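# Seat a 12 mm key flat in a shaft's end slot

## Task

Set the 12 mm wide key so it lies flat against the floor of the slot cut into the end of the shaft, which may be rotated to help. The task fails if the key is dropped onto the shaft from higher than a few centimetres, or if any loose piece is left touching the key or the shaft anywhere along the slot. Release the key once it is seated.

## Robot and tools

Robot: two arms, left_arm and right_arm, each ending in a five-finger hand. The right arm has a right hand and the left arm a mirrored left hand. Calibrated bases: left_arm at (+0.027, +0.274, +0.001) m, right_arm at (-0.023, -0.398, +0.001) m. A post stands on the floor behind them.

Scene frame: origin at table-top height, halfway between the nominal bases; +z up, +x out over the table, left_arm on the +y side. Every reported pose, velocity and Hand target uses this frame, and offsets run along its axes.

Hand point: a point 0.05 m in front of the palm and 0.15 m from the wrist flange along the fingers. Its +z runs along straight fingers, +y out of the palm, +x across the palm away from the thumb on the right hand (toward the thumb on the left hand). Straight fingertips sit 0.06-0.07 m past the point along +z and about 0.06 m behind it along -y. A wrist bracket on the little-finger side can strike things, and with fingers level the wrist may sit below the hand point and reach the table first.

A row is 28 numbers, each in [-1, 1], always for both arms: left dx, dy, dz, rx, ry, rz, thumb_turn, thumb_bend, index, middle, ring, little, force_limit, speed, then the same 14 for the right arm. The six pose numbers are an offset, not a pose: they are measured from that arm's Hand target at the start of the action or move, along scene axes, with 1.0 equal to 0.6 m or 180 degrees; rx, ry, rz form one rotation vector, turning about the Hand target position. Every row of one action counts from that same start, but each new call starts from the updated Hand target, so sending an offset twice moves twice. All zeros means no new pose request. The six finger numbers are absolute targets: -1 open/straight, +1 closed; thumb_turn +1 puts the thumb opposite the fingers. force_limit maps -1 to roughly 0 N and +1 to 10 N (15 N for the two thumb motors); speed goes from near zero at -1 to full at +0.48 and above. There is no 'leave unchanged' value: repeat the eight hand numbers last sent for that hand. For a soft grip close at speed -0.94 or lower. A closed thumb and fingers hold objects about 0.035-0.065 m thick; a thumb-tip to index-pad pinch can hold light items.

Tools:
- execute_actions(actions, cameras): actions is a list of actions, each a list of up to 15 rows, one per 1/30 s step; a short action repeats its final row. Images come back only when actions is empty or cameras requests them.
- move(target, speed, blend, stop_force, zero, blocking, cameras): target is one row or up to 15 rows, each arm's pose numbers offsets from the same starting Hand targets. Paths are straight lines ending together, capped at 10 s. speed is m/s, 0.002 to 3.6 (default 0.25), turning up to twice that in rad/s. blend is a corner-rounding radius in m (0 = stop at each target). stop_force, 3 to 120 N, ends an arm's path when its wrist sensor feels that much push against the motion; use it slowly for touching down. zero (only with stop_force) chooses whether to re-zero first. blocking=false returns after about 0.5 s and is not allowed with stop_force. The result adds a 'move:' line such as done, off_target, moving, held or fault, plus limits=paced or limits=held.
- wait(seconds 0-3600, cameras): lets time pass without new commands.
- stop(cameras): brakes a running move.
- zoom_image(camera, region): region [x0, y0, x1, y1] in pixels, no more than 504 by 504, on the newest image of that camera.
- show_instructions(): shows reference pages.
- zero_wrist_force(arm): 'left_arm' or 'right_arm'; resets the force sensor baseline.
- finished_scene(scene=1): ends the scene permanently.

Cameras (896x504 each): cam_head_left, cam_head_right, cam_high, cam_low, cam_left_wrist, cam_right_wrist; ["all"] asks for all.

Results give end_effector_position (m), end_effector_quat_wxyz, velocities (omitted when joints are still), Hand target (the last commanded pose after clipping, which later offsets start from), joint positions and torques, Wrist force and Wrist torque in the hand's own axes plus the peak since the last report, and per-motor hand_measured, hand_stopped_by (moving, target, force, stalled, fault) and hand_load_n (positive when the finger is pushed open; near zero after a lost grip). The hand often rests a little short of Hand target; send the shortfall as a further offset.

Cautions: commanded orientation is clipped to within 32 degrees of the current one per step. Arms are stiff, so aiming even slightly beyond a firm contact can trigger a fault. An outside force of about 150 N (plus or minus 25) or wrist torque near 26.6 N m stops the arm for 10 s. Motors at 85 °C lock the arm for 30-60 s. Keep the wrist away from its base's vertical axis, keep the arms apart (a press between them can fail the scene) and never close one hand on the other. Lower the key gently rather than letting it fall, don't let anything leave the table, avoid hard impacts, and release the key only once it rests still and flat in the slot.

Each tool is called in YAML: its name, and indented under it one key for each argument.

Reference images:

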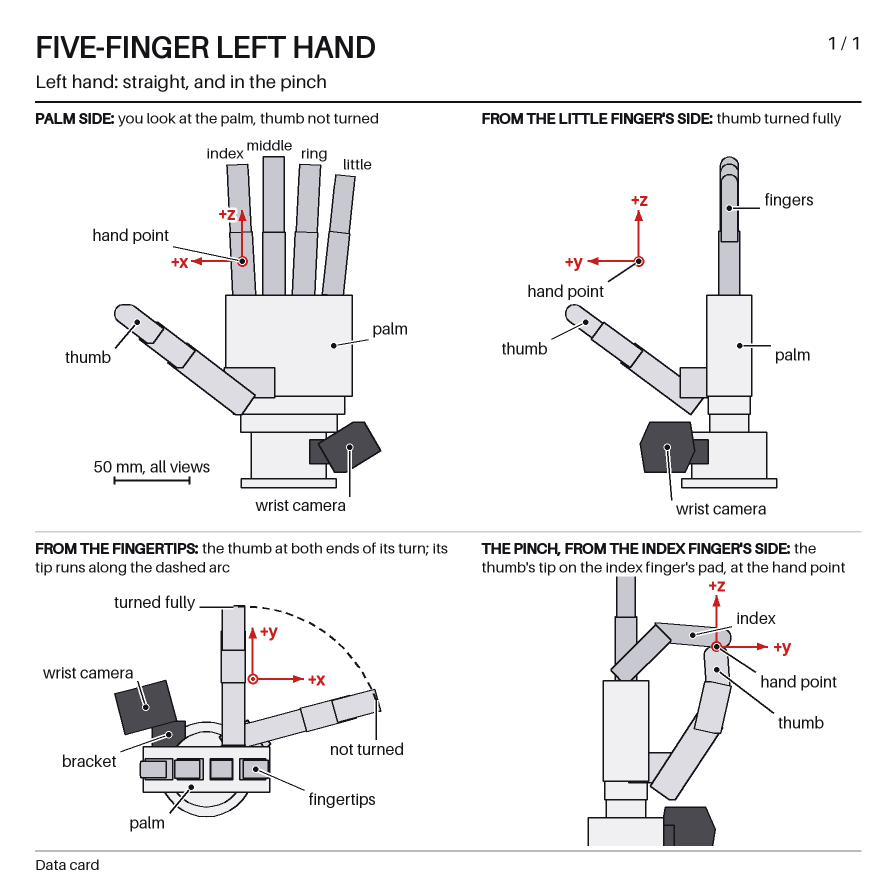

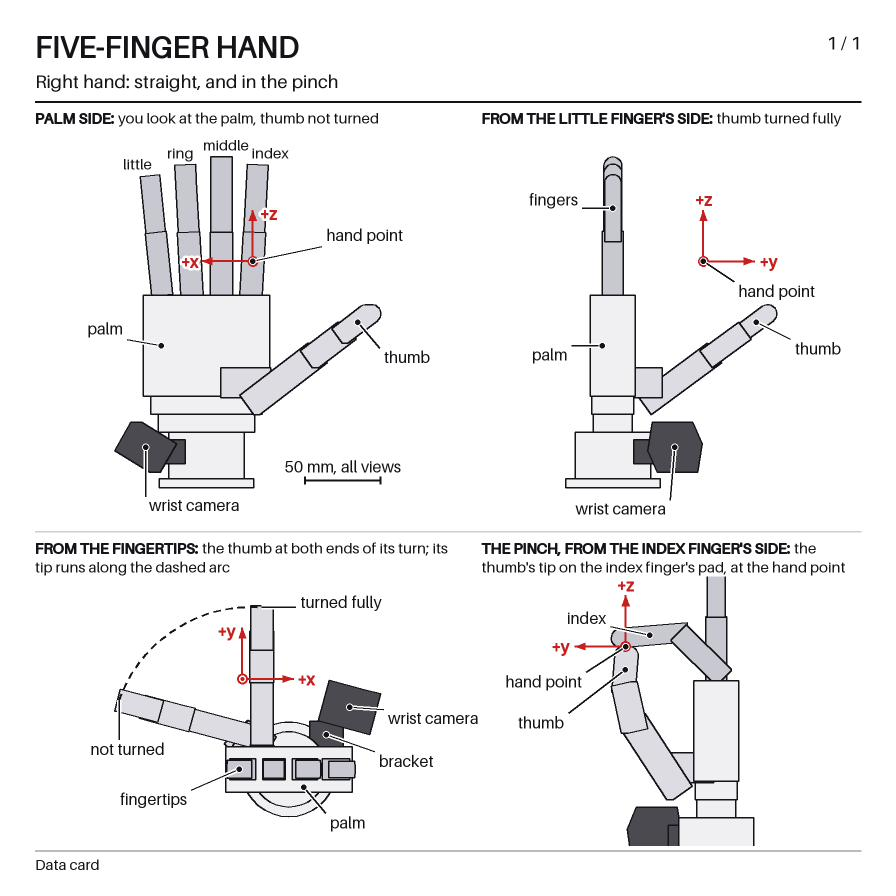

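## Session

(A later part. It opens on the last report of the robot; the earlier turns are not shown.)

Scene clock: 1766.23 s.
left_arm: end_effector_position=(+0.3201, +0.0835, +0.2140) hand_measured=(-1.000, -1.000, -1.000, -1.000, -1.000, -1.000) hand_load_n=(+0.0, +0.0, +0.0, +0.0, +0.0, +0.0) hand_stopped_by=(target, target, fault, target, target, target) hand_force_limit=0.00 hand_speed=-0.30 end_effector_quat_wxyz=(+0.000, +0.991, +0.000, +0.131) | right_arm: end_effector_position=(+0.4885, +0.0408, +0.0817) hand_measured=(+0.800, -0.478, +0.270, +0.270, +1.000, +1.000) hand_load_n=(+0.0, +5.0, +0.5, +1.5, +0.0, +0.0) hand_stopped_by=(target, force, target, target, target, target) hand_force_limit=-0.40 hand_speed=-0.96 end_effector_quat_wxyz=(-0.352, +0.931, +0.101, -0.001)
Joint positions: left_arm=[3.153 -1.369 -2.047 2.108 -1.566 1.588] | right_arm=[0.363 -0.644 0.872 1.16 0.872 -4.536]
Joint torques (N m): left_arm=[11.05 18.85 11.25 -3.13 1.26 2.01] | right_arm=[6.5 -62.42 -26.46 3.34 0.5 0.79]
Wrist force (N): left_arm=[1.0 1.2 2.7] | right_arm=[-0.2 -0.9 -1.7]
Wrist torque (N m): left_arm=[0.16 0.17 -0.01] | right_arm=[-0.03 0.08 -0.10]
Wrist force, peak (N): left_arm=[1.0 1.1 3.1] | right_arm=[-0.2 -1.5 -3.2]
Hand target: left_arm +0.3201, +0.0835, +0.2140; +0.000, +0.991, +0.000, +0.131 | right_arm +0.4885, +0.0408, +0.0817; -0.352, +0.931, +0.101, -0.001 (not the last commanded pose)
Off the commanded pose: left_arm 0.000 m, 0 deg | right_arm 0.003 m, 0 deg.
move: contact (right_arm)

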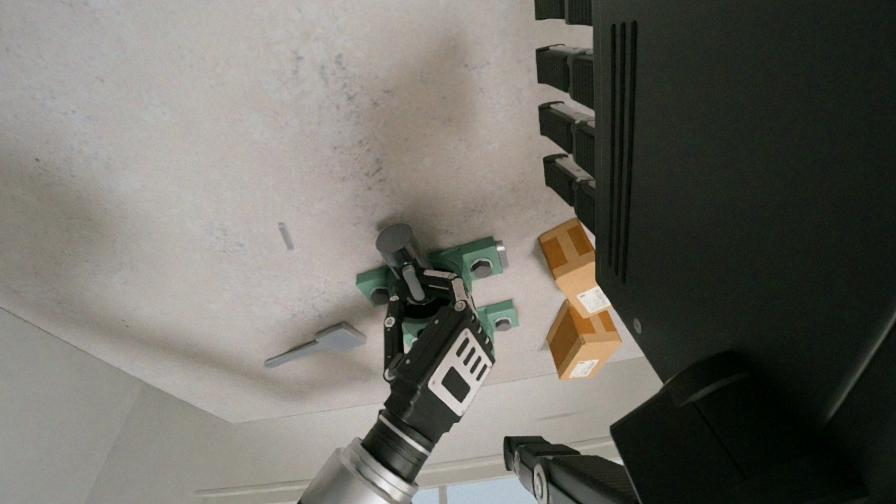

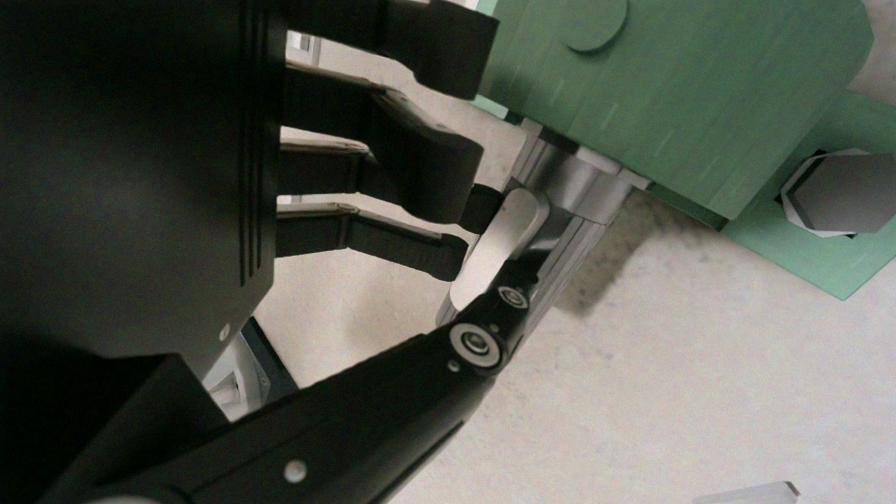

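move:
  target:
    - [0,0,0,0,0,0,-1,-1,1,-1,-1,-1,0,-0.3, 0,0,0.0025,0,0,0,0.8,-0.15,0.27,0.27,1,1,-0.4,-0.96]
    - [0,0,0,0,0,0,-1,-1,1,-1,-1,-1,0,-0.3, -0.0003,0.0013,0.0025,0,0,0,0.8,-0.15,0.27,0.27,1,1,-0.4,-0.96]
  speed: 0.006
  cameras: []

move:
  target: [0,0,0,0,0,0,-1,-1,1,-1,-1,-1,0,-0.3, 0,0,-0.0117,0,0,0,0.8,-0.15,0.27,0.27,1,1,-0.4,-0.96]
  speed: 0.003
  stop_force: 2.5
  cameras: ["cam_right_wrist"]

zoom_image:
  camera: "cam_right_wrist"
  region: [490, 160, 570, 240]

Scene clock: 1778.33 s.
left_arm: end_effector_position=(+0.3201, +0.0835, +0.2140) hand_measured=(-1.000, -1.000, -1.000, -1.000, -1.000, -1.000) hand_load_n=(+0.0, +0.0, +0.0, +0.0, +0.5, +0.0) hand_stopped_by=(target, target, fault, target, target, target) hand_force_limit=0.00 hand_speed=-0.30 end_effector_quat_wxyz=(+0.000, +0.991, +0.000, +0.131) | right_arm: end_effector_position=(+0.4884, +0.0415, +0.0834) hand_measured=(+0.800, -0.478, +0.270, +0.270, +1.000, +1.000) hand_load_n=(+0.0, +4.5, +1.0, +3.0, +0.0, +0.5) hand_stopped_by=(target, force, target, target, target, target) hand_force_limit=-0.40 hand_speed=-0.96 end_effector_quat_wxyz=(-0.352, +0.931, +0.101, -0.001)
Joint positions: left_arm=[3.153 -1.369 -2.047 2.108 -1.566 1.588] | right_arm=[0.364 -0.645 0.869 1.163 0.872 -4.535]
Joint torques (N m): left_arm=[11.45 18.61 11.99 -3.12 1.26 1.91] | right_arm=[6.51 -44.57 -27.46 4.02 0.52 1.13]
Wrist force (N): left_arm=[0.9 1.3 2.6] | right_arm=[-0.5 -0.1 0.7]
Wrist torque (N m): left_arm=[0.16 0.18 -0.02] | right_arm=[0.01 0.04 -0.08]
Wrist force, peak (N): left_arm=[1.3 1.1 3.1] | right_arm=[-0.2 -0.9 -2.2]
Hand target: left_arm +0.3201, +0.0835, +0.2140; +0.000, +0.991, +0.000, +0.131 | right_arm +0.4883, +0.0416, +0.0832; -0.352, +0.931, +0.101, -0.001
Off the commanded pose: left_arm 0.000 m, 0 deg | right_arm 0.000 m, 0 deg.
move: done

stop_force must be a number from 3 to 120 (N); nothing of the call was run

Scaled by 6.300 from the camera's image (finer frame: 1280x720).
This view is cut from an older image: the scene may have changed since it was taken.

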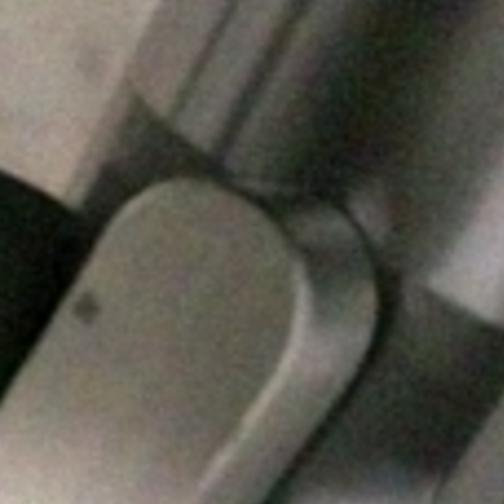

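move:
  target: [0,0,0,0,0,0,-1,-1,1,-1,-1,-1,0,-0.3, 0,0,-0.0117,0,0,0,0.8,-0.15,0.27,0.27,1,1,-0.4,-0.96]
  speed: 0.003
  stop_force: 3
  cameras: ["cam_right_wrist"]

zoom_image:
  camera: "cam_right_wrist"
  region: [490, 160, 570, 240]

Scene clock: 1783.07 s.
left_arm: end_effector_position=(+0.3201, +0.0835, +0.2140) hand_measured=(-1.000, -1.000, -1.000, -1.000, -1.000, -1.000) hand_load_n=(+0.0, +0.0, +0.0, +0.0, +0.0, +0.0) hand_stopped_by=(target, target, fault, target, target, target) hand_force_limit=0.00 hand_speed=-0.30 end_effector_quat_wxyz=(+0.000, +0.991, +0.000, +0.131) | right_arm: end_effector_position=(+0.4883, +0.0416, +0.0815) hand_measured=(+0.800, -0.478, +0.270, +0.270, +1.000, +1.000) hand_load_n=(+0.0, +5.0, +0.0, +1.5, +0.5, +0.5) hand_stopped_by=(target, force, target, target, target, target) hand_force_limit=-0.40 hand_speed=-0.96 end_effector_quat_wxyz=(-0.352, +0.931, +0.101, -0.001)
Joint positions: left_arm=[3.153 -1.369 -2.047 2.108 -1.566 1.588] | right_arm=[0.365 -0.643 0.871 1.16 0.872 -4.535]
Joint torques (N m): left_arm=[11.15 18.95 11.09 -3.03 1.18 1.77] | right_arm=[6.81 -52 -24.3 3.51 0.44 1.21]
Wrist force (N): left_arm=[1.2 1.1 2.8] | right_arm=[-0.3 -2.5 -2.5]
Wrist torque (N m): left_arm=[0.12 0.15 0.00] | right_arm=[-0.12 0.10 -0.12]
Wrist force, peak (N): left_arm=[1.3 1.4 3.0] | right_arm=[-0.5 -2.6 -2.9]
Hand target: left_arm +0.3201, +0.0835, +0.2140; +0.000, +0.991, +0.000, +0.131 | right_arm +0.4883, +0.0416, +0.0816; -0.352, +0.931, +0.101, -0.001 (not the last commanded pose)
Off the commanded pose: left_arm 0.000 m, 0 deg | right_arm 0.005 m, 0 deg.
move: contact (right_arm)

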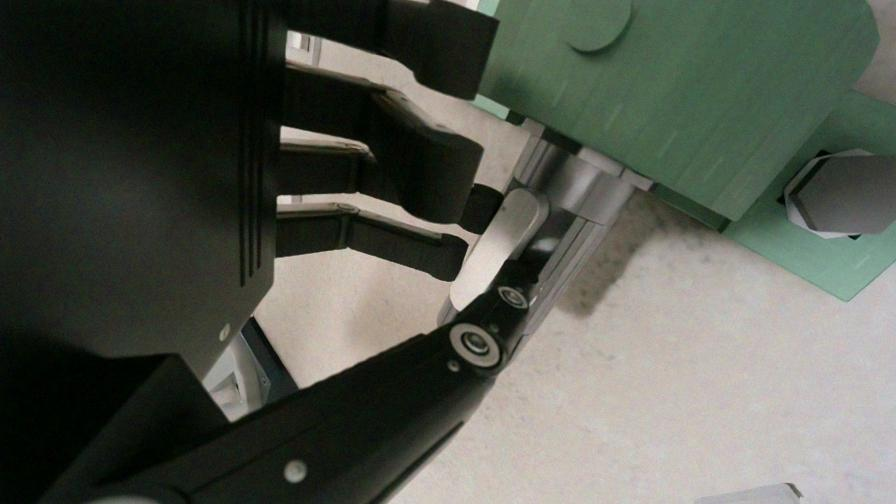

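Scaled by 6.300 from the camera's image (finer frame: 1280x720).

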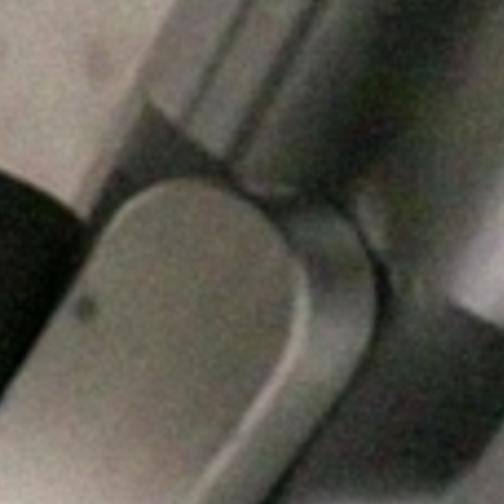

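move:
  target:
    - [0,0,0,0,0,0,-1,-1,1,-1,-1,-1,0,-0.3, 0,0,0.0067,0,0,0,0.8,-0.15,0.27,0.27,1,1,-0.4,-0.96]
    - [0,0,0,0,0,0,-1,-1,1,-1,-1,-1,0,-0.3, 0,0.015,0.0067,0,0,0,0.8,-0.15,0.27,0.27,1,1,-0.4,-0.96]
    - [0,0,0,0,0,0,-1,-1,1,-1,-1,-1,0,-0.3, 0,0.015,0.0025,0,0,0,0.8,-0.15,0.27,0.27,1,1,-0.4,-0.96]
  speed: [0.01,0.03,0.01]
  cameras: ["cam_left_wrist","cam_right_wrist"]

zoom_image:
  camera: "cam_right_wrist"
  region: [490, 160, 590, 260]

zoom_image:
  camera: "cam_left_wrist"
  region: [370, 215, 450, 325]

Scene clock: 1792.77 s.
left_arm: end_effector_position=(+0.3201, +0.0835, +0.2140) hand_measured=(-1.000, -1.000, -1.000, -1.000, -1.000, -1.000) hand_load_n=(+0.0, +0.0, +0.0, +0.0, +0.0, +0.0) hand_stopped_by=(target, target, fault, target, target, target) hand_force_limit=0.00 hand_speed=-0.30 end_effector_quat_wxyz=(+0.000, +0.991, +0.000, +0.131) | right_arm: end_effector_position=(+0.4883, +0.0506, +0.0832) hand_measured=(+0.800, -0.478, +0.270, +0.270, +1.000, +1.000) hand_load_n=(+0.0, +4.5, +1.5, +3.0, +0.0, +0.0) hand_stopped_by=(target, force, target, target, target, target) hand_force_limit=-0.40 hand_speed=-0.96 end_effector_quat_wxyz=(-0.352, +0.931, +0.101, -0.001)
Joint positions: left_arm=[3.153 -1.369 -2.047 2.108 -1.566 1.588] | right_arm=[0.378 -0.631 0.841 1.166 0.875 -4.517]
Joint torques (N m): left_arm=[11.38 18.28 11.65 -3.04 1.13 2.03] | right_arm=[7.57 -44.92 -7.99 0.68 0.54 1.42]
Wrist force (N): left_arm=[0.8 1.0 2.7] | right_arm=[-0.2 0.1 0.8]
Wrist torque (N m): left_arm=[0.11 0.20 -0.02] | right_arm=[0.02 0.00 -0.06]
Wrist force, peak (N): left_arm=[1.1 1.4 3.1] | right_arm=[0.1 -2.4 -2.6]
Hand target: left_arm +0.3201, +0.0835, +0.2140; +0.000, +0.991, +0.000, +0.131 | right_arm +0.4883, +0.0506, +0.0831; -0.352, +0.931, +0.101, -0.001
Off the commanded pose: left_arm 0.000 m, 0 deg | right_arm 0.000 m, 0 deg.
move: done

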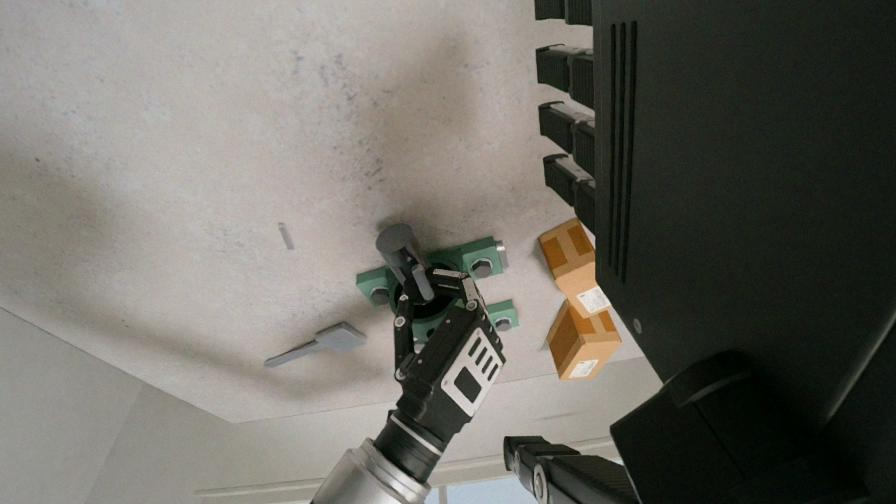

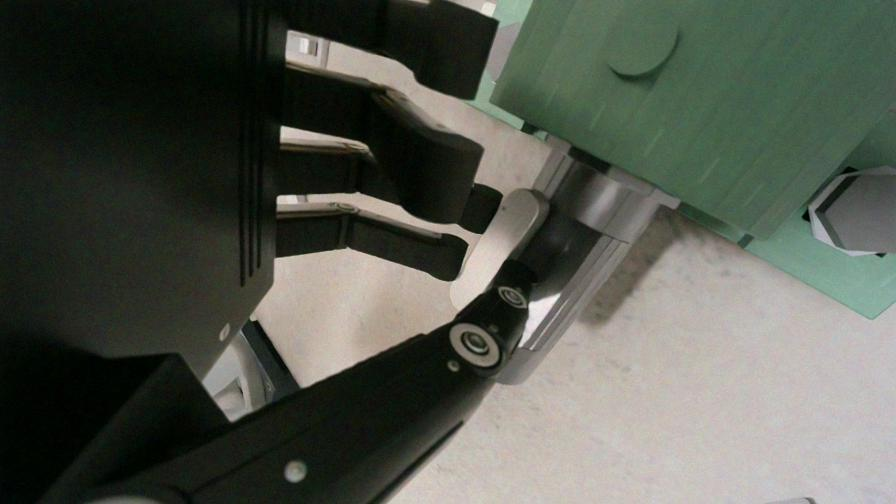

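Scaled by 5.040 from the camera's image (finer frame: 1280x720).

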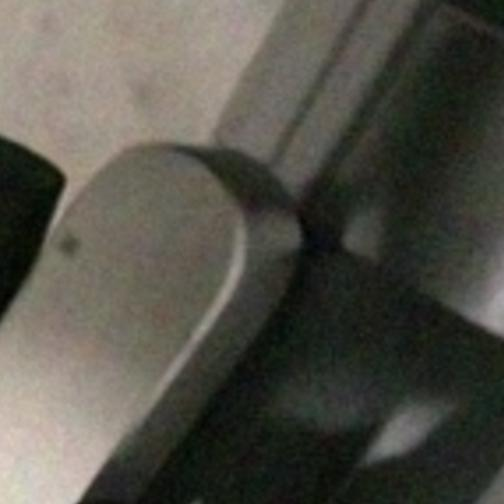

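Scaled by 4.582 from the camera's image (finer frame: 1280x720).

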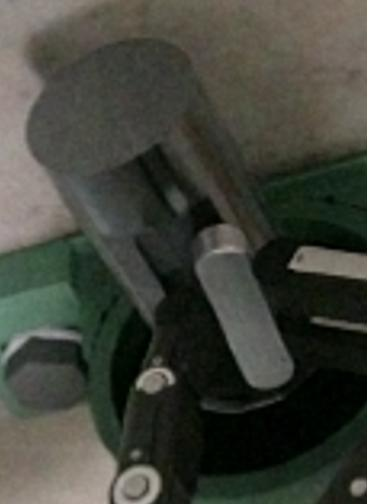

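zoom_image:
  camera: "cam_right_wrist"
  region: [510, 185, 590, 265]

zoom_image:
  camera: "cam_right_wrist"
  region: [490, 240, 590, 400]

Scaled by 6.300 from the camera's image (finer frame: 1280x720).

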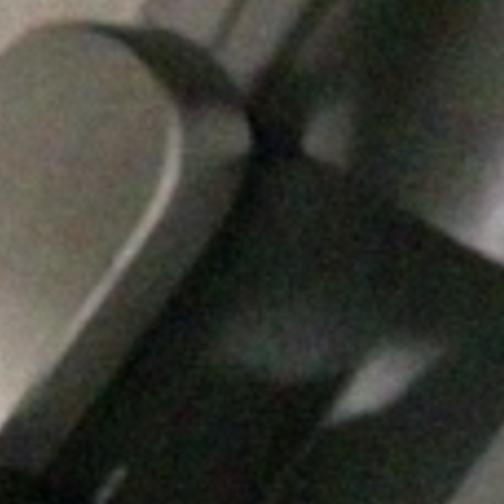

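Scaled by 3.150 from the camera's image (finer frame: 1280x720).

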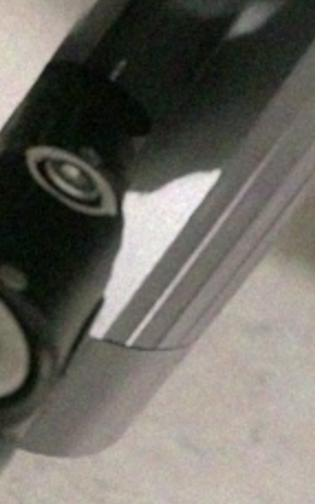

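move:
  target:
    - [0,0,0,0,0,0,-1,-1,1,-1,-1,-1,0,-0.3, 0,0,0.0025,0,0,0,0.8,-0.15,0.27,0.27,1,1,-0.4,-0.96]
    - [0,0,0,0,0,0,-1,-1,1,-1,-1,-1,0,-0.3, 0.0007,-0.0118,0.0025,0,0,0,0.8,-0.15,0.27,0.27,1,1,-0.4,-0.96]
  speed: [0.01,0.03]
  cameras: []

move:
  target: [0,0,0,0,0,0,-1,-1,1,-1,-1,-1,0,-0.3, 0,0,-0.0117,0,0,0,0.8,-0.15,0.27,0.27,1,1,-0.4,-0.96]
  speed: 0.003
  stop_force: 3
  cameras: []

Scene clock: 1835.97 s.
left_arm: end_effector_position=(+0.3201, +0.0835, +0.2140) hand_measured=(-1.000, -1.000, -1.000, -1.000, -1.000, -1.000) hand_load_n=(-0.5, +0.0, +0.0, +0.0, +0.0, +0.0) hand_stopped_by=(target, target, fault, target, target, target) hand_force_limit=0.00 hand_speed=-0.30 end_effector_quat_wxyz=(+0.000, +0.991, +0.000, +0.131) | right_arm: end_effector_position=(+0.4887, +0.0436, +0.0846) hand_measured=(+0.800, -0.478, +0.270, +0.270, +1.000, +1.000) hand_load_n=(+0.0, +4.0, +1.0, +3.0, +0.0, +0.0) hand_stopped_by=(target, force, target, target, target, target) hand_force_limit=-0.40 hand_speed=-0.96 end_effector_quat_wxyz=(-0.352, +0.931, +0.101, -0.001)
Joint positions: left_arm=[3.153 -1.369 -2.047 2.108 -1.566 1.588] | right_arm=[0.367 -0.641 0.858 1.167 0.873 -4.531]
Joint torques (N m): left_arm=[9.75 17.3 11.33 -3.04 1.04 1.64] | right_arm=[-8.59 -63.8 -7.35 1.17 -2.56 -1.74]
Wrist force (N): left_arm=[1.0 1.1 2.9] | right_arm=[-0.5 -0.1 1.0]
Wrist torque (N m): left_arm=[0.11 0.18 -0.01] | right_arm=[-0.02 0.05 0.13]
Wrist force, peak (N): left_arm=[1.2 1.5 3.0] | right_arm=[-0.7 -0.2 1.4]
Hand target: left_arm +0.3201, +0.0835, +0.2140; +0.000, +0.991, +0.000, +0.131 | right_arm +0.4887, +0.0435, +0.0846; -0.352, +0.931, +0.101, -0.001
Off the commanded pose: left_arm 0.000 m, 0 deg | right_arm 0.000 m, 0 deg.
move: done

Scene clock: 1837.73 s.
left_arm: end_effector_position=(+0.3201, +0.0835, +0.2140) hand_measured=(-1.000, -1.000, -1.000, -1.000, -1.000, -1.000) hand_load_n=(+0.0, -0.5, +0.0, +0.0, +0.0, +0.0) hand_stopped_by=(target, target, fault, target, target, target) hand_force_limit=0.00 hand_speed=-0.30 end_effector_quat_wxyz=(+0.000, +0.991, +0.000, +0.131) | right_arm: end_effector_position=(+0.4887, +0.0435, +0.0813) hand_measured=(+0.800, -0.478, +0.270, +0.270, +1.000, +1.000) hand_load_n=(+0.0, +4.5, +0.5, +2.0, +0.0, +0.5) hand_stopped_by=(target, force, target, target, target, target) hand_force_limit=-0.40 hand_speed=-0.96 end_effector_quat_wxyz=(-0.352, +0.931, +0.101, -0.001)
Joint positions: left_arm=[3.153 -1.369 -2.047 2.108 -1.566 1.588] | right_arm=[0.367 -0.639 0.863 1.161 0.872 -4.531]
Joint torques (N m): left_arm=[10.64 18.56 10.96 -3.06 1.18 2.08] | right_arm=[-6.33 -49.98 -22.2 3.6 -1.31 -1.91]
Wrist force (N): left_arm=[1.0 1.3 2.8] | right_arm=[-0.5 -3.6 -2.4]
Wrist torque (N m): left_arm=[0.15 0.17 -0.01] | right_arm=[-0.20 0.13 0.06]
Wrist force, peak (N): left_arm=[1.1 1.2 3.1] | right_arm=[-0.8 -3.6 -2.5]
Hand target: left_arm +0.3201, +0.0835, +0.2140; +0.000, +0.991, +0.000, +0.131 | right_arm +0.4887, +0.0435, +0.0814; -0.352, +0.931, +0.101, -0.001 (not the last commanded pose)
Off the commanded pose: left_arm 0.000 m, 0 deg | right_arm 0.004 m, 0 deg.
move: contact (right_arm)

move:
  target:
    - [0,0,0,0,0,0,-1,-1,1,-1,-1,-1,0,-0.3, 0,0,0.0035,0,0,0,0.8,-0.15,0.27,0.27,1,1,-0.4,-0.96]
    - [0,0,0,0,0,0,-1,-1,1,-1,-1,-1,0,-0.3, 0,-0.0035,0.0035,0,-0.0067,0,0.8,-0.15,0.27,0.27,1,1,-0.4,-0.96]
  speed: [0.01,0.02]
  cameras: []

move:
  target: [0,0,0,0,0,0,-1,-1,1,-1,-1,-1,0,-0.3, 0,0,-0.0117,0,0,0,0.8,-0.15,0.27,0.27,1,1,-0.4,-0.96]
  speed: 0.003
  stop_force: 3
  cameras: ["cam_right_wrist","cam_left_wrist"]

zoom_image:
  camera: "cam_left_wrist"
  region: [390, 240, 440, 310]

Scene clock: 1851.83 s.
left_arm: end_effector_position=(+0.3201, +0.0835, +0.2140) hand_measured=(-1.000, -1.000, -1.000, -1.000, -1.000, -1.000) hand_load_n=(+0.0, +0.0, +0.0, +0.0, +0.0, +0.0) hand_stopped_by=(target, target, fault, target, target, target) hand_force_limit=0.00 hand_speed=-0.30 end_effector_quat_wxyz=(+0.000, +0.991, +0.000, +0.131) | right_arm: end_effector_position=(+0.4887, +0.0415, +0.0835) hand_measured=(+0.800, -0.478, +0.270, +0.270, +1.000, +1.000) hand_load_n=(+0.5, +4.0, +1.5, +3.0, +0.0, +0.0) hand_stopped_by=(target, force, target, target, target, target) hand_force_limit=-0.40 hand_speed=-0.96 end_effector_quat_wxyz=(-0.351, +0.931, +0.104, +0.008)
Joint positions: left_arm=[3.153 -1.369 -2.047 2.108 -1.566 1.588] | right_arm=[0.367 -0.659 0.889 1.137 0.879 -4.534]
Joint torques (N m): left_arm=[11.19 17.49 10.88 -3.06 1.05 1.77] | right_arm=[-6.43 -63.46 -9.14 0.85 0.49 -2.04]
Wrist force (N): left_arm=[1.1 1.3 2.7] | right_arm=[-0.1 -0.2 1.1]
Wrist torque (N m): left_arm=[0.15 0.15 -0.01] | right_arm=[-0.03 -0.01 0.15]
Wrist force, peak (N): left_arm=[1.0 1.4 3.1] | right_arm=[-0.2 -3.5 -2.2]
Hand target: left_arm +0.3201, +0.0835, +0.2140; +0.000, +0.991, +0.000, +0.131 | right_arm +0.4887, +0.0414, +0.0835; -0.351, +0.931, +0.104, +0.009
Off the commanded pose: left_arm 0.000 m, 0 deg | right_arm 0.000 m, 0 deg.
move: done

Scene clock: 1853.27 s.
left_arm: end_effector_position=(+0.3201, +0.0835, +0.2140) hand_measured=(-1.000, -1.000, -1.000, -1.000, -1.000, -1.000) hand_load_n=(+0.0, +0.0, +0.0, +0.0, +0.0, +0.0) hand_stopped_by=(target, target, fault, target, target, target) hand_force_limit=0.00 hand_speed=-0.30 end_effector_quat_wxyz=(+0.000, +0.991, +0.000, +0.131) | right_arm: end_effector_position=(+0.4887, +0.0414, +0.0812) hand_measured=(+0.800, -0.478, +0.270, +0.270, +1.000, +1.000) hand_load_n=(+0.0, +4.5, +0.0, +1.5, +0.0, +0.5) hand_stopped_by=(target, force, target, target, target, target) hand_force_limit=-0.40 hand_speed=-0.96 end_effector_quat_wxyz=(-0.351, +0.931, +0.104, +0.008)
Joint positions: left_arm=[3.153 -1.369 -2.047 2.108 -1.566 1.588] | right_arm=[0.367 -0.658 0.892 1.132 0.879 -4.534]
Joint torques (N m): left_arm=[11.08 17.49 10.72 -3.22 1.06 1.94] | right_arm=[-4.07 -51.7 -22.98 3.52 0.49 -1.66]
Wrist force (N): left_arm=[0.9 1.2 2.8] | right_arm=[0.1 -2.1 -2.1]
Wrist torque (N m): left_arm=[0.13 0.19 -0.02] | right_arm=[-0.09 0.05 0.11]
Wrist force, peak (N): left_arm=[1.0 1.4 3.1] | right_arm=[-0.3 -2.3 -2.6]
Hand target: left_arm +0.3201, +0.0835, +0.2140; +0.000, +0.991, +0.000, +0.131 | right_arm +0.4887, +0.0414, +0.0813; -0.351, +0.931, +0.104, +0.009 (not the last commanded pose)
Off the commanded pose: left_arm 0.000 m, 0 deg | right_arm 0.005 m, 0 deg.
move: contact (right_arm)
Images, in order (width x height): cam_left_wrist 896x504, cam_right_wrist 896x504.

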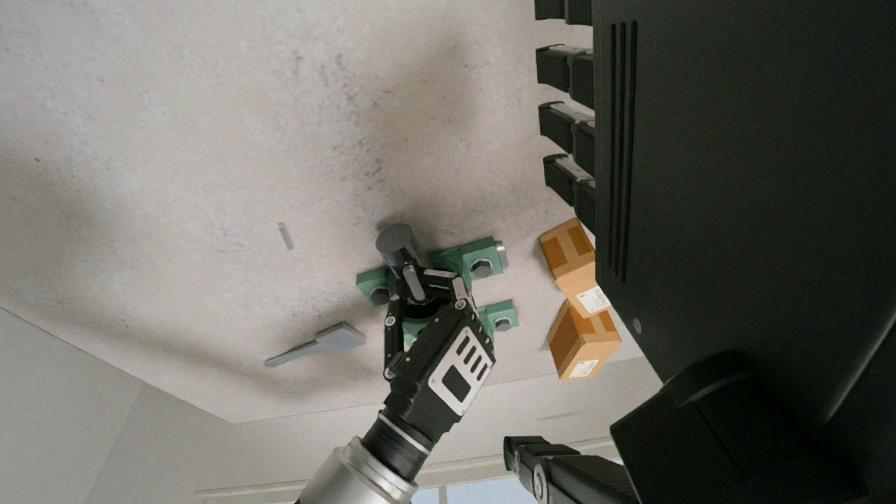

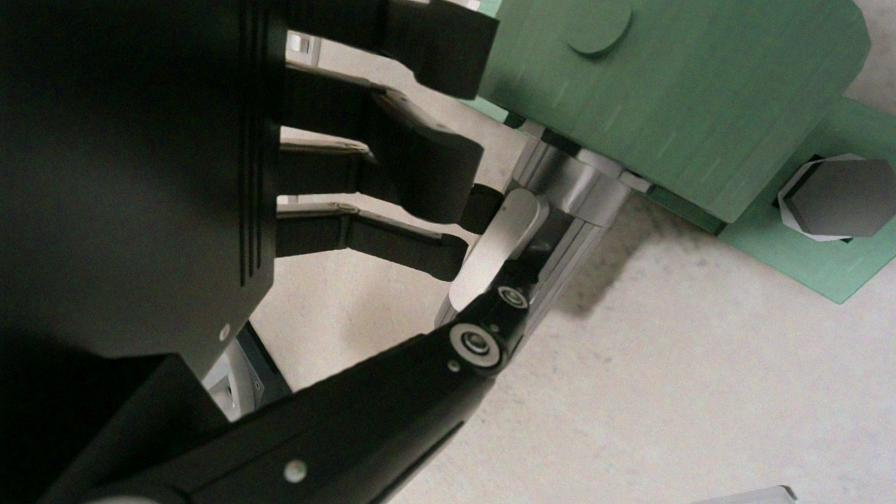

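Scaled by 7.200 from the camera's image (finer frame: 1280x720).

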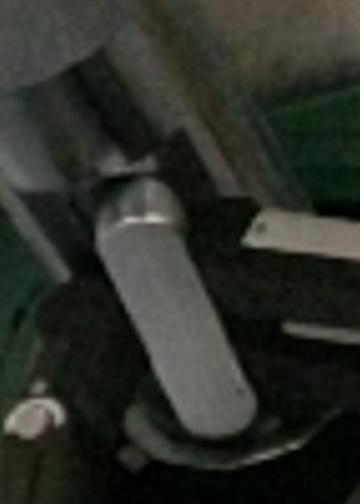

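zoom_image:
  camera: "cam_right_wrist"
  region: [500, 120, 660, 340]

zoom_image:
  camera: "cam_right_wrist"
  region: [430, 160, 590, 350]

Scaled by 2.291 from the camera's image (finer frame: 1280x720).

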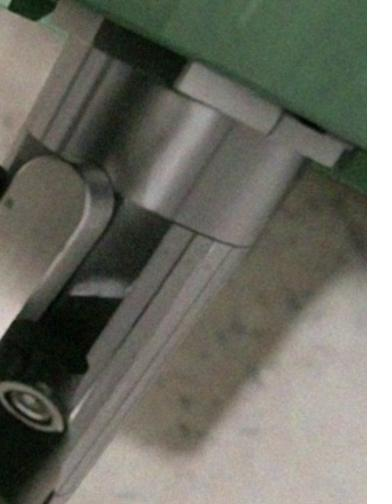

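Scaled by 2.653 from the camera's image (finer frame: 1280x720).

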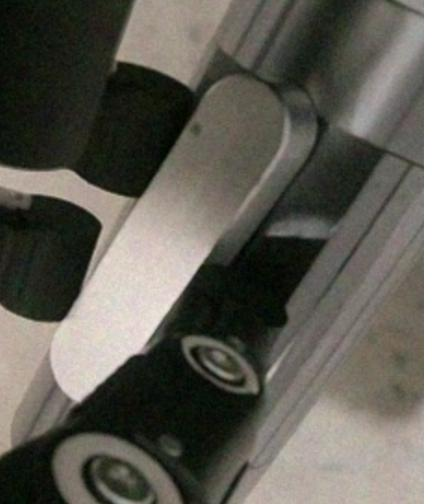

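move:
  target:
    - [0,0,0,0,0,0,-1,-1,1,-1,-1,-1,0,-0.3, 0,0,0.0055,0,0,0,0.8,-0.15,0.27,0.27,1,1,-0.4,-0.96]
    - [0,0,0,0,0,0,-1,-1,1,-1,-1,-1,0,-0.3, -0.0015,-0.0005,0.0072,-0.0222,0.0033,0.0222,0.8,-0.15,0.27,0.27,1,1,-0.4,-0.96]
  speed: [0.01,0.03]
  cameras: ["cam_right_wrist","cam_left_wrist"]

zoom_image:
  camera: "cam_right_wrist"
  region: [430, 160, 590, 350]

zoom_image:
  camera: "cam_left_wrist"
  region: [370, 215, 450, 315]

Scene clock: 1896.07 s.
left_arm: end_effector_position=(+0.3201, +0.0835, +0.2140) hand_measured=(-1.000, -1.000, -1.000, -1.000, -1.000, -1.000) hand_load_n=(+0.0, +0.0, +0.0, +0.0, +0.0, +0.0) hand_stopped_by=(target, target, fault, target, target, target) hand_force_limit=0.00 hand_speed=-0.30 end_effector_quat_wxyz=(+0.000, +0.991, +0.000, +0.131) | right_arm: end_effector_position=(+0.4878, +0.0411, +0.0856) hand_measured=(+0.800, -0.478, +0.270, +0.270, +1.000, +1.000) hand_load_n=(+0.0, +4.5, +1.0, +3.0, +0.0, +0.0) hand_stopped_by=(target, force, target, target, target, target) hand_force_limit=-0.40 hand_speed=-0.96 end_effector_quat_wxyz=(-0.319, +0.938, +0.135, -0.012)
Joint positions: left_arm=[3.153 -1.369 -2.047 2.108 -1.566 1.588] | right_arm=[0.39 -0.602 0.776 1.269 0.933 -4.605]
Joint torques (N m): left_arm=[11.49 17.79 11.24 -3.07 1.12 1.93] | right_arm=[7.36 -46.26 -28.97 4.1 0.44 -1.88]
Wrist force (N): left_arm=[1.1 1.1 2.8] | right_arm=[-0.5 -0.4 0.7]
Wrist torque (N m): left_arm=[0.12 0.17 0.00] | right_arm=[-0.04 0.04 0.12]
Wrist force, peak (N): left_arm=[1.1 1.2 3.1] | right_arm=[0.3 -2.3 -2.7]
Hand target: left_arm +0.3201, +0.0835, +0.2140; +0.000, +0.991, +0.000, +0.131 | right_arm +0.4878, +0.0411, +0.0856; -0.319, +0.938, +0.135, -0.012
Off the commanded pose: left_arm 0.000 m, 0 deg | right_arm 0.000 m, 0 deg.
move: done
Images, in order (width x height): cam_left_wrist 896x504, cam_right_wrist 896x504.

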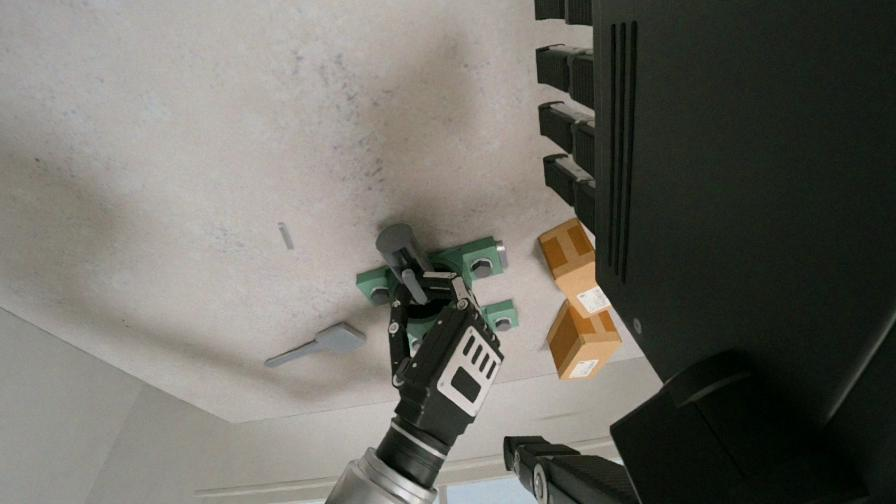

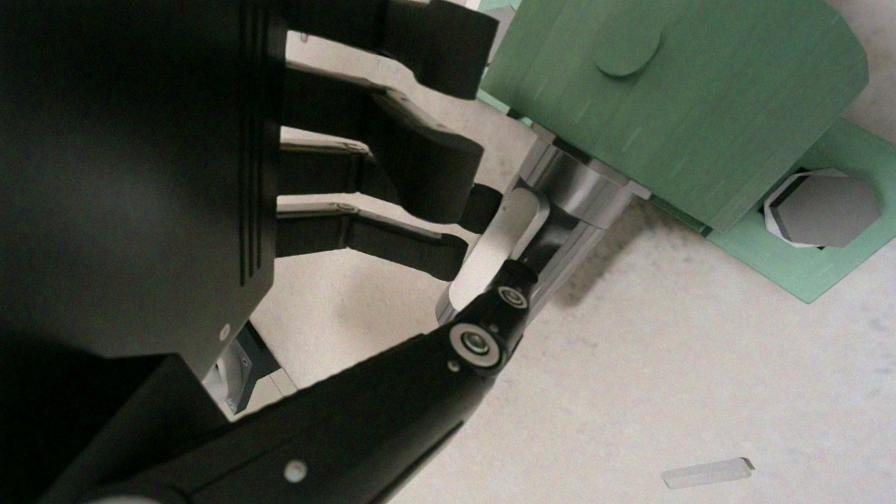

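Scaled by 2.653 from the camera's image (finer frame: 1280x720).

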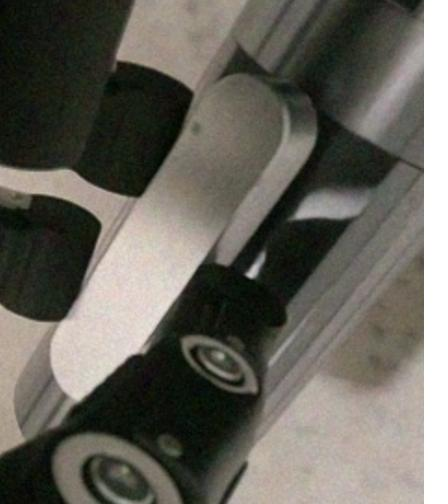

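Scaled by 5.040 from the camera's image (finer frame: 1280x720).

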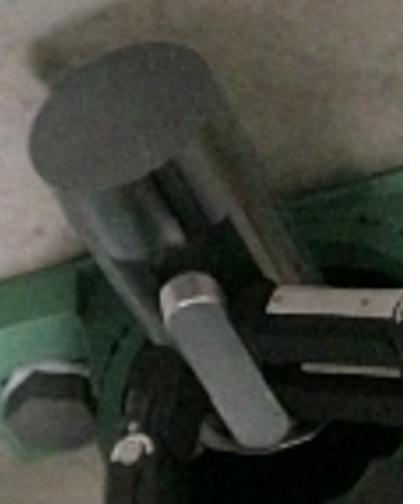

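zoom_image:
  camera: "cam_right_wrist"
  region: [505, 165, 585, 265]

Scaled by 5.040 from the camera's image (finer frame: 1280x720).

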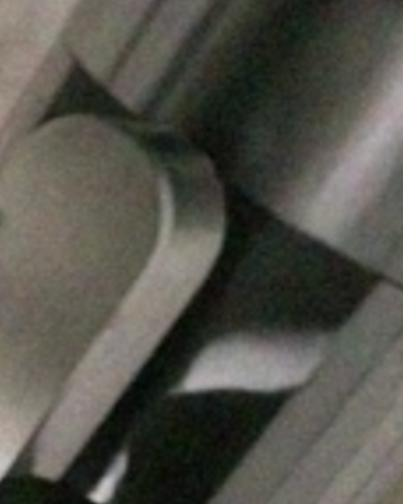

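move:
  target: [0,0,0,0,0,0,-1,-1,1,-1,-1,-1,0,-0.3, 0,-0.0009,-0.0133,0,0,0.0028,0.8,-0.15,0.27,0.27,1,1,-0.4,-0.96]
  speed: 0.004
  stop_force: 3
  cameras: ["cam_right_wrist","cam_left_wrist"]

zoom_image:
  camera: "cam_right_wrist"
  region: [490, 150, 590, 250]

zoom_image:
  camera: "cam_left_wrist"
  region: [370, 215, 450, 315]

Scene clock: 1908.00 s.
left_arm: end_effector_position=(+0.3201, +0.0835, +0.2140) hand_measured=(-1.000, -1.000, -1.000, -1.000, -1.000, -1.000) hand_load_n=(+0.0, -0.5, +0.0, +0.0, +0.0, +0.0) hand_stopped_by=(target, target, fault, target, target, target) hand_force_limit=0.00 hand_speed=-0.30 end_effector_quat_wxyz=(+0.000, +0.991, +0.000, +0.131) | right_arm: end_effector_position=(+0.4878, +0.0408, +0.0803) hand_measured=(+0.800, -0.478, +0.270, +0.270, +1.000, +1.000) hand_load_n=(+0.0, +5.0, +0.5, +1.5, +0.0, +0.0) hand_stopped_by=(target, force, target, target, target, target) hand_force_limit=-0.40 hand_speed=-0.96 end_effector_quat_wxyz=(-0.319, +0.938, +0.138, -0.013)
Joint positions: left_arm=[3.153 -1.369 -2.047 2.108 -1.566 1.588] | right_arm=[0.389 -0.597 0.781 1.264 0.932 -4.613]
Joint torques (N m): left_arm=[10.25 18.02 11.61 -2.89 0.88 1.72] | right_arm=[2.68 -63.77 -26.96 3.6 -1.47 1.19]
Wrist force (N): left_arm=[0.8 1.5 2.9] | right_arm=[0.2 -0.9 -1.5]
Wrist torque (N m): left_arm=[0.18 0.20 -0.03] | right_arm=[-0.03 -0.01 0.14]
Wrist force, peak (N): left_arm=[1.3 1.0 3.2] | right_arm=[-0.1 -0.1 -3.2]
Hand target: left_arm +0.3201, +0.0835, +0.2140; +0.000, +0.991, +0.000, +0.131 | right_arm +0.4878, +0.0408, +0.0803; -0.319, +0.938, +0.138, -0.013 (not the last commanded pose)
Off the commanded pose: left_arm 0.000 m, 0 deg | right_arm 0.003 m, 0 deg.
move: contact (right_arm)
Images, in order (width x height): cam_left_wrist 896x504, cam_right_wrist 896x504.

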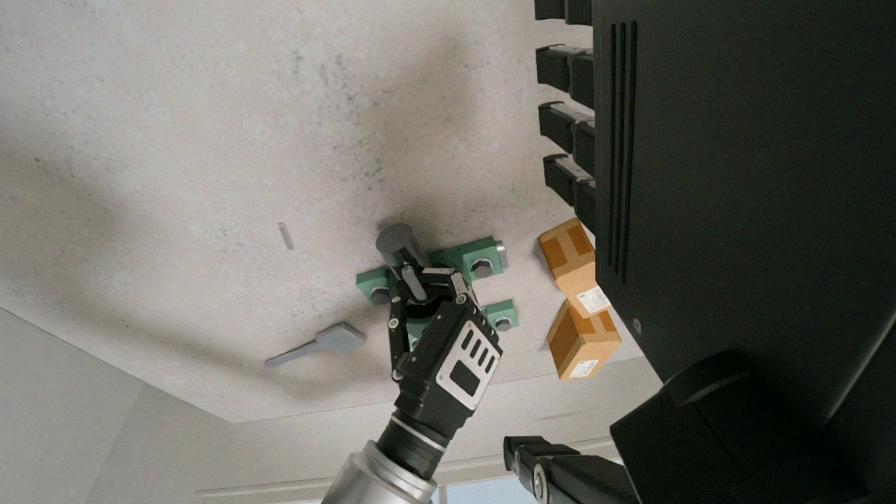

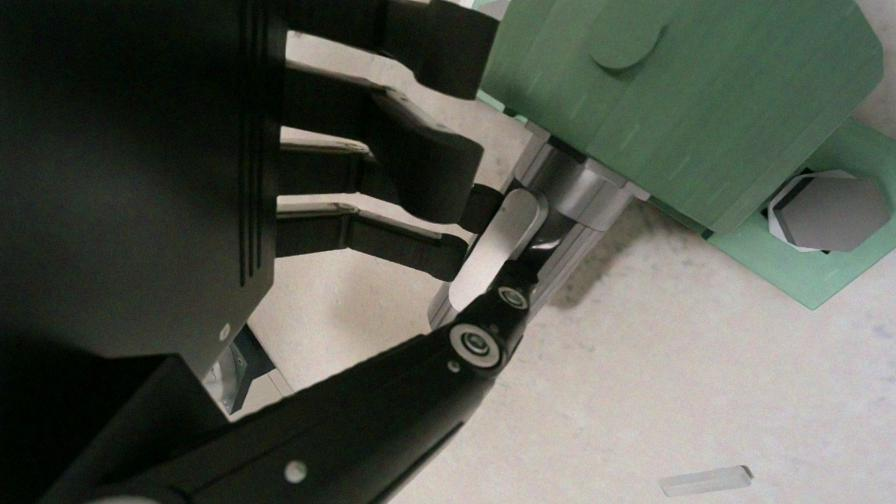

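Scaled by 5.040 from the camera's image (finer frame: 1280x720).

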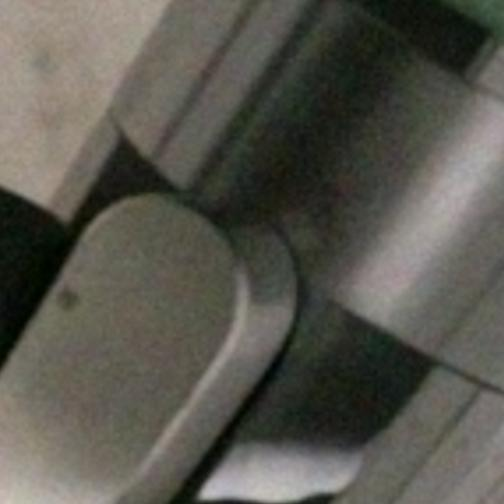

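Scaled by 5.040 from the camera's image (finer frame: 1280x720).

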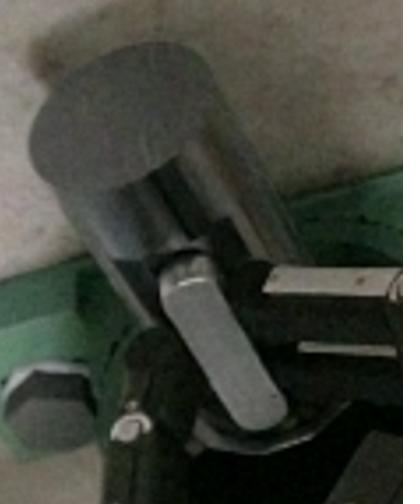

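move:
  target:
    - [0,0,0,0,0,0,-1,-1,1,-1,-1,-1,0,-0.3, 0,0,0.002,0,0,0,0.8,-0.15,0.27,0.27,1,1,-0.4,-0.96]
    - [0,0,0,0,0,0,-1,-1,1,-1,-1,-1,0,-0.3, 0,0.001,0.002,0,0,0,0.8,-0.15,0.27,0.27,1,1,-0.4,-0.96]
  speed: [0.01,0.01]
  cameras: []

move:
  target: [0,0,0,0,0,0,-1,-1,1,-1,-1,-1,0,-0.3, 0,-0.0008,-0.0117,0,0,0,0.8,-0.15,0.27,0.27,1,1,-0.4,-0.96]
  speed: 0.004
  stop_force: 3
  cameras: []

move:
  target:
    - [0,0,0,0,0,0,-1,-1,1,-1,-1,-1,0,-0.3, 0,0,0.002,0,0,0,0.8,-0.15,0.27,0.27,1,1,-0.4,-0.96]
    - [0,0,0,0,0,0,-1,-1,1,-1,-1,-1,0,-0.3, 0,0.001,0.002,0,0,0,0.8,-0.15,0.27,0.27,1,1,-0.4,-0.96]
  speed: [0.01,0.01]
  cameras: []

move:
  target: [0,0,0,0,0,0,-1,-1,1,-1,-1,-1,0,-0.3, 0,-0.0008,-0.0117,0,0,0,0.8,-0.15,0.27,0.27,1,1,-0.4,-0.96]
  speed: 0.004
  stop_force: 3
  cameras: []

Scene clock: 1919.13 s.
left_arm: end_effector_position=(+0.3201, +0.0835, +0.2140) hand_measured=(-1.000, -1.000, -1.000, -1.000, -1.000, -1.000) hand_load_n=(+0.0, +0.0, +0.0, +0.0, +0.0, +0.0) hand_stopped_by=(target, target, fault, target, target, target) hand_force_limit=0.00 hand_speed=-0.30 end_effector_quat_wxyz=(+0.000, +0.991, +0.000, +0.131) | right_arm: end_effector_position=(+0.4878, +0.0413, +0.0816) hand_measured=(+0.800, -0.478, +0.270, +0.270, +1.000, +1.000) hand_load_n=(+0.0, +4.5, +1.5, +3.0, +0.0, +0.0) hand_stopped_by=(target, force, target, target, target, target) hand_force_limit=-0.40 hand_speed=-0.96 end_effector_quat_wxyz=(-0.319, +0.938, +0.138, -0.013)
Joint positions: left_arm=[3.153 -1.369 -2.047 2.108 -1.566 1.588] | right_arm=[0.39 -0.597 0.777 1.267 0.932 -4.612]
Joint torques (N m): left_arm=[10.4 18.44 11.71 -2.93 0.96 1.64] | right_arm=[6.7 -46.58 -28.39 4.16 0.6 1.25]
Wrist force (N): left_arm=[1.0 1.3 2.9] | right_arm=[-0.3 -0.4 1.0]
Wrist torque (N m): left_arm=[0.14 0.17 -0.01] | right_arm=[-0.07 0.00 -0.08]
Wrist force, peak (N): left_arm=[1.0 1.3 3.2] | right_arm=[-0.3 -1.2 -1.9]
Hand target: left_arm +0.3201, +0.0835, +0.2140; +0.000, +0.991, +0.000, +0.131 | right_arm +0.4878, +0.0414, +0.0815; -0.319, +0.938, +0.138, -0.013
Off the commanded pose: left_arm 0.000 m, 0 deg | right_arm 0.000 m, 0 deg.
move: done

Scene clock: 1920.67 s.
left_arm: end_effector_position=(+0.3201, +0.0835, +0.2140) hand_measured=(-1.000, -1.000, -1.000, -1.000, -1.000, -1.000) hand_load_n=(+0.0, +0.0, +0.0, +0.0, +0.0, +0.0) hand_stopped_by=(target, target, fault, target, target, target) hand_force_limit=0.00 hand_speed=-0.30 end_effector_quat_wxyz=(+0.000, +0.991, +0.000, +0.131) | right_arm: end_effector_position=(+0.4878, +0.0413, +0.0801) hand_measured=(+0.800, -0.478, +0.270, +0.270, +1.000, +1.000) hand_load_n=(+0.0, +5.0, +0.5, +1.5, +0.0, +0.0) hand_stopped_by=(target, force, target, target, target, target) hand_force_limit=-0.40 hand_speed=-0.96 end_effector_quat_wxyz=(-0.319, +0.938, +0.138, -0.013)
Joint positions: left_arm=[3.153 -1.369 -2.047 2.108 -1.566 1.588] | right_arm=[0.39 -0.596 0.779 1.264 0.932 -4.612]
Joint torques (N m): left_arm=[10.68 18.2 10.59 -2.98 1.05 1.69] | right_arm=[0.27 -60.99 -27.42 3.95 0.14 1.1]
Wrist force (N): left_arm=[1.1 1.0 2.8] | right_arm=[-0.3 -1.4 -2.0]
Wrist torque (N m): left_arm=[0.11 0.16 0.00] | right_arm=[-0.07 0.08 -0.12]
Wrist force, peak (N): left_arm=[1.1 1.3 3.0] | right_arm=[-0.1 -2.2 -2.7]
Hand target: left_arm +0.3201, +0.0835, +0.2140; +0.000, +0.991, +0.000, +0.131 | right_arm +0.4878, +0.0413, +0.0802; -0.319, +0.938, +0.138, -0.013 (not the last commanded pose)
Off the commanded pose: left_arm 0.000 m, 0 deg | right_arm 0.006 m, 0 deg.
move: contact (right_arm)

Scene clock: 1921.17 s.
left_arm: end_effector_position=(+0.3201, +0.0835, +0.2140) hand_measured=(-1.000, -1.000, -1.000, -1.000, -1.000, -1.000) hand_load_n=(+0.0, +0.0, +0.0, +0.0, +0.5, +0.0) hand_stopped_by=(target, target, fault, target, target, target) hand_force_limit=0.00 hand_speed=-0.30 end_effector_quat_wxyz=(+0.000, +0.991, +0.000, +0.131) | right_arm: end_effector_position=(+0.4878, +0.0419, +0.0814) hand_measured=(+0.800, -0.478, +0.270, +0.270, +1.000, +1.000) hand_load_n=(+0.0, +4.5, +1.5, +2.5, +0.0, +0.0) hand_stopped_by=(target, force, target, target, target, target) hand_force_limit=-0.40 hand_speed=-0.96 end_effector_quat_wxyz=(-0.319, +0.938, +0.138, -0.013)
Joint positions: left_arm=[3.153 -1.369 -2.047 2.108 -1.566 1.588] | right_arm=[0.391 -0.596 0.776 1.267 0.932 -4.611]
Joint torques (N m): left_arm=[10.35 19.11 12.44 -2.9 0.81 1.74] | right_arm=[7.47 -46.68 -25.94 4.02 0.48 1.25]
Wrist force (N): left_arm=[1.2 1.1 2.9] | right_arm=[-0.1 -0.3 1.4]
Wrist torque (N m): left_arm=[0.13 0.15 0.00] | right_arm=[-0.08 -0.04 -0.07]
Wrist force, peak (N): left_arm=[1.3 1.4 2.9] | right_arm=[-0.1 -1.2 -1.6]
Hand target: left_arm +0.3201, +0.0835, +0.2140; +0.000, +0.991, +0.000, +0.131 | right_arm +0.4878, +0.0419, +0.0814; -0.319, +0.938, +0.138, -0.013
Off the commanded pose: left_arm 0.000 m, 0 deg | right_arm 0.000 m, 0 deg.
move: done

Scene clock: 1922.67 s.
left_arm: end_effector_position=(+0.3201, +0.0835, +0.2140) hand_measured=(-1.000, -1.000, -1.000, -1.000, -1.000, -1.000) hand_load_n=(+0.0, +0.0, +0.0, +0.0, +0.0, +0.0) hand_stopped_by=(target, target, fault, target, target, target) hand_force_limit=0.00 hand_speed=-0.30 end_effector_quat_wxyz=(+0.000, +0.991, +0.000, +0.131) | right_arm: end_effector_position=(+0.4878, +0.0419, +0.0801) hand_measured=(+0.800, -0.478, +0.270, +0.270, +1.000, +1.000) hand_load_n=(+0.0, +5.0, +0.5, +1.5, +0.0, +0.0) hand_stopped_by=(target, force, target, target, target, target) hand_force_limit=-0.40 hand_speed=-0.96 end_effector_quat_wxyz=(-0.319, +0.938, +0.138, -0.013)
Joint positions: left_arm=[3.153 -1.369 -2.047 2.108 -1.566 1.588] | right_arm=[0.391 -0.595 0.778 1.264 0.932 -4.611]
Joint torques (N m): left_arm=[11.68 18.13 12.56 -3.13 1.03 1.76] | right_arm=[-3.48 -61.36 -26.91 3.68 0.1 1.3]
Wrist force (N): left_arm=[0.9 1.3 3.0] | right_arm=[-0.3 -2.6 -2.2]
Wrist torque (N m): left_arm=[0.14 0.21 -0.02] | right_arm=[-0.14 0.09 -0.13]
Wrist force, peak (N): left_arm=[1.3 1.2 3.1] | right_arm=[0.0 -3.6 -2.9]
Hand target: left_arm +0.3201, +0.0835, +0.2140; +0.000, +0.991, +0.000, +0.131 | right_arm +0.4878, +0.0419, +0.0801; -0.319, +0.938, +0.138, -0.013 (not the last commanded pose)
Off the commanded pose: left_arm 0.000 m, 0 deg | right_arm 0.006 m, 0 deg.
move: contact (right_arm)


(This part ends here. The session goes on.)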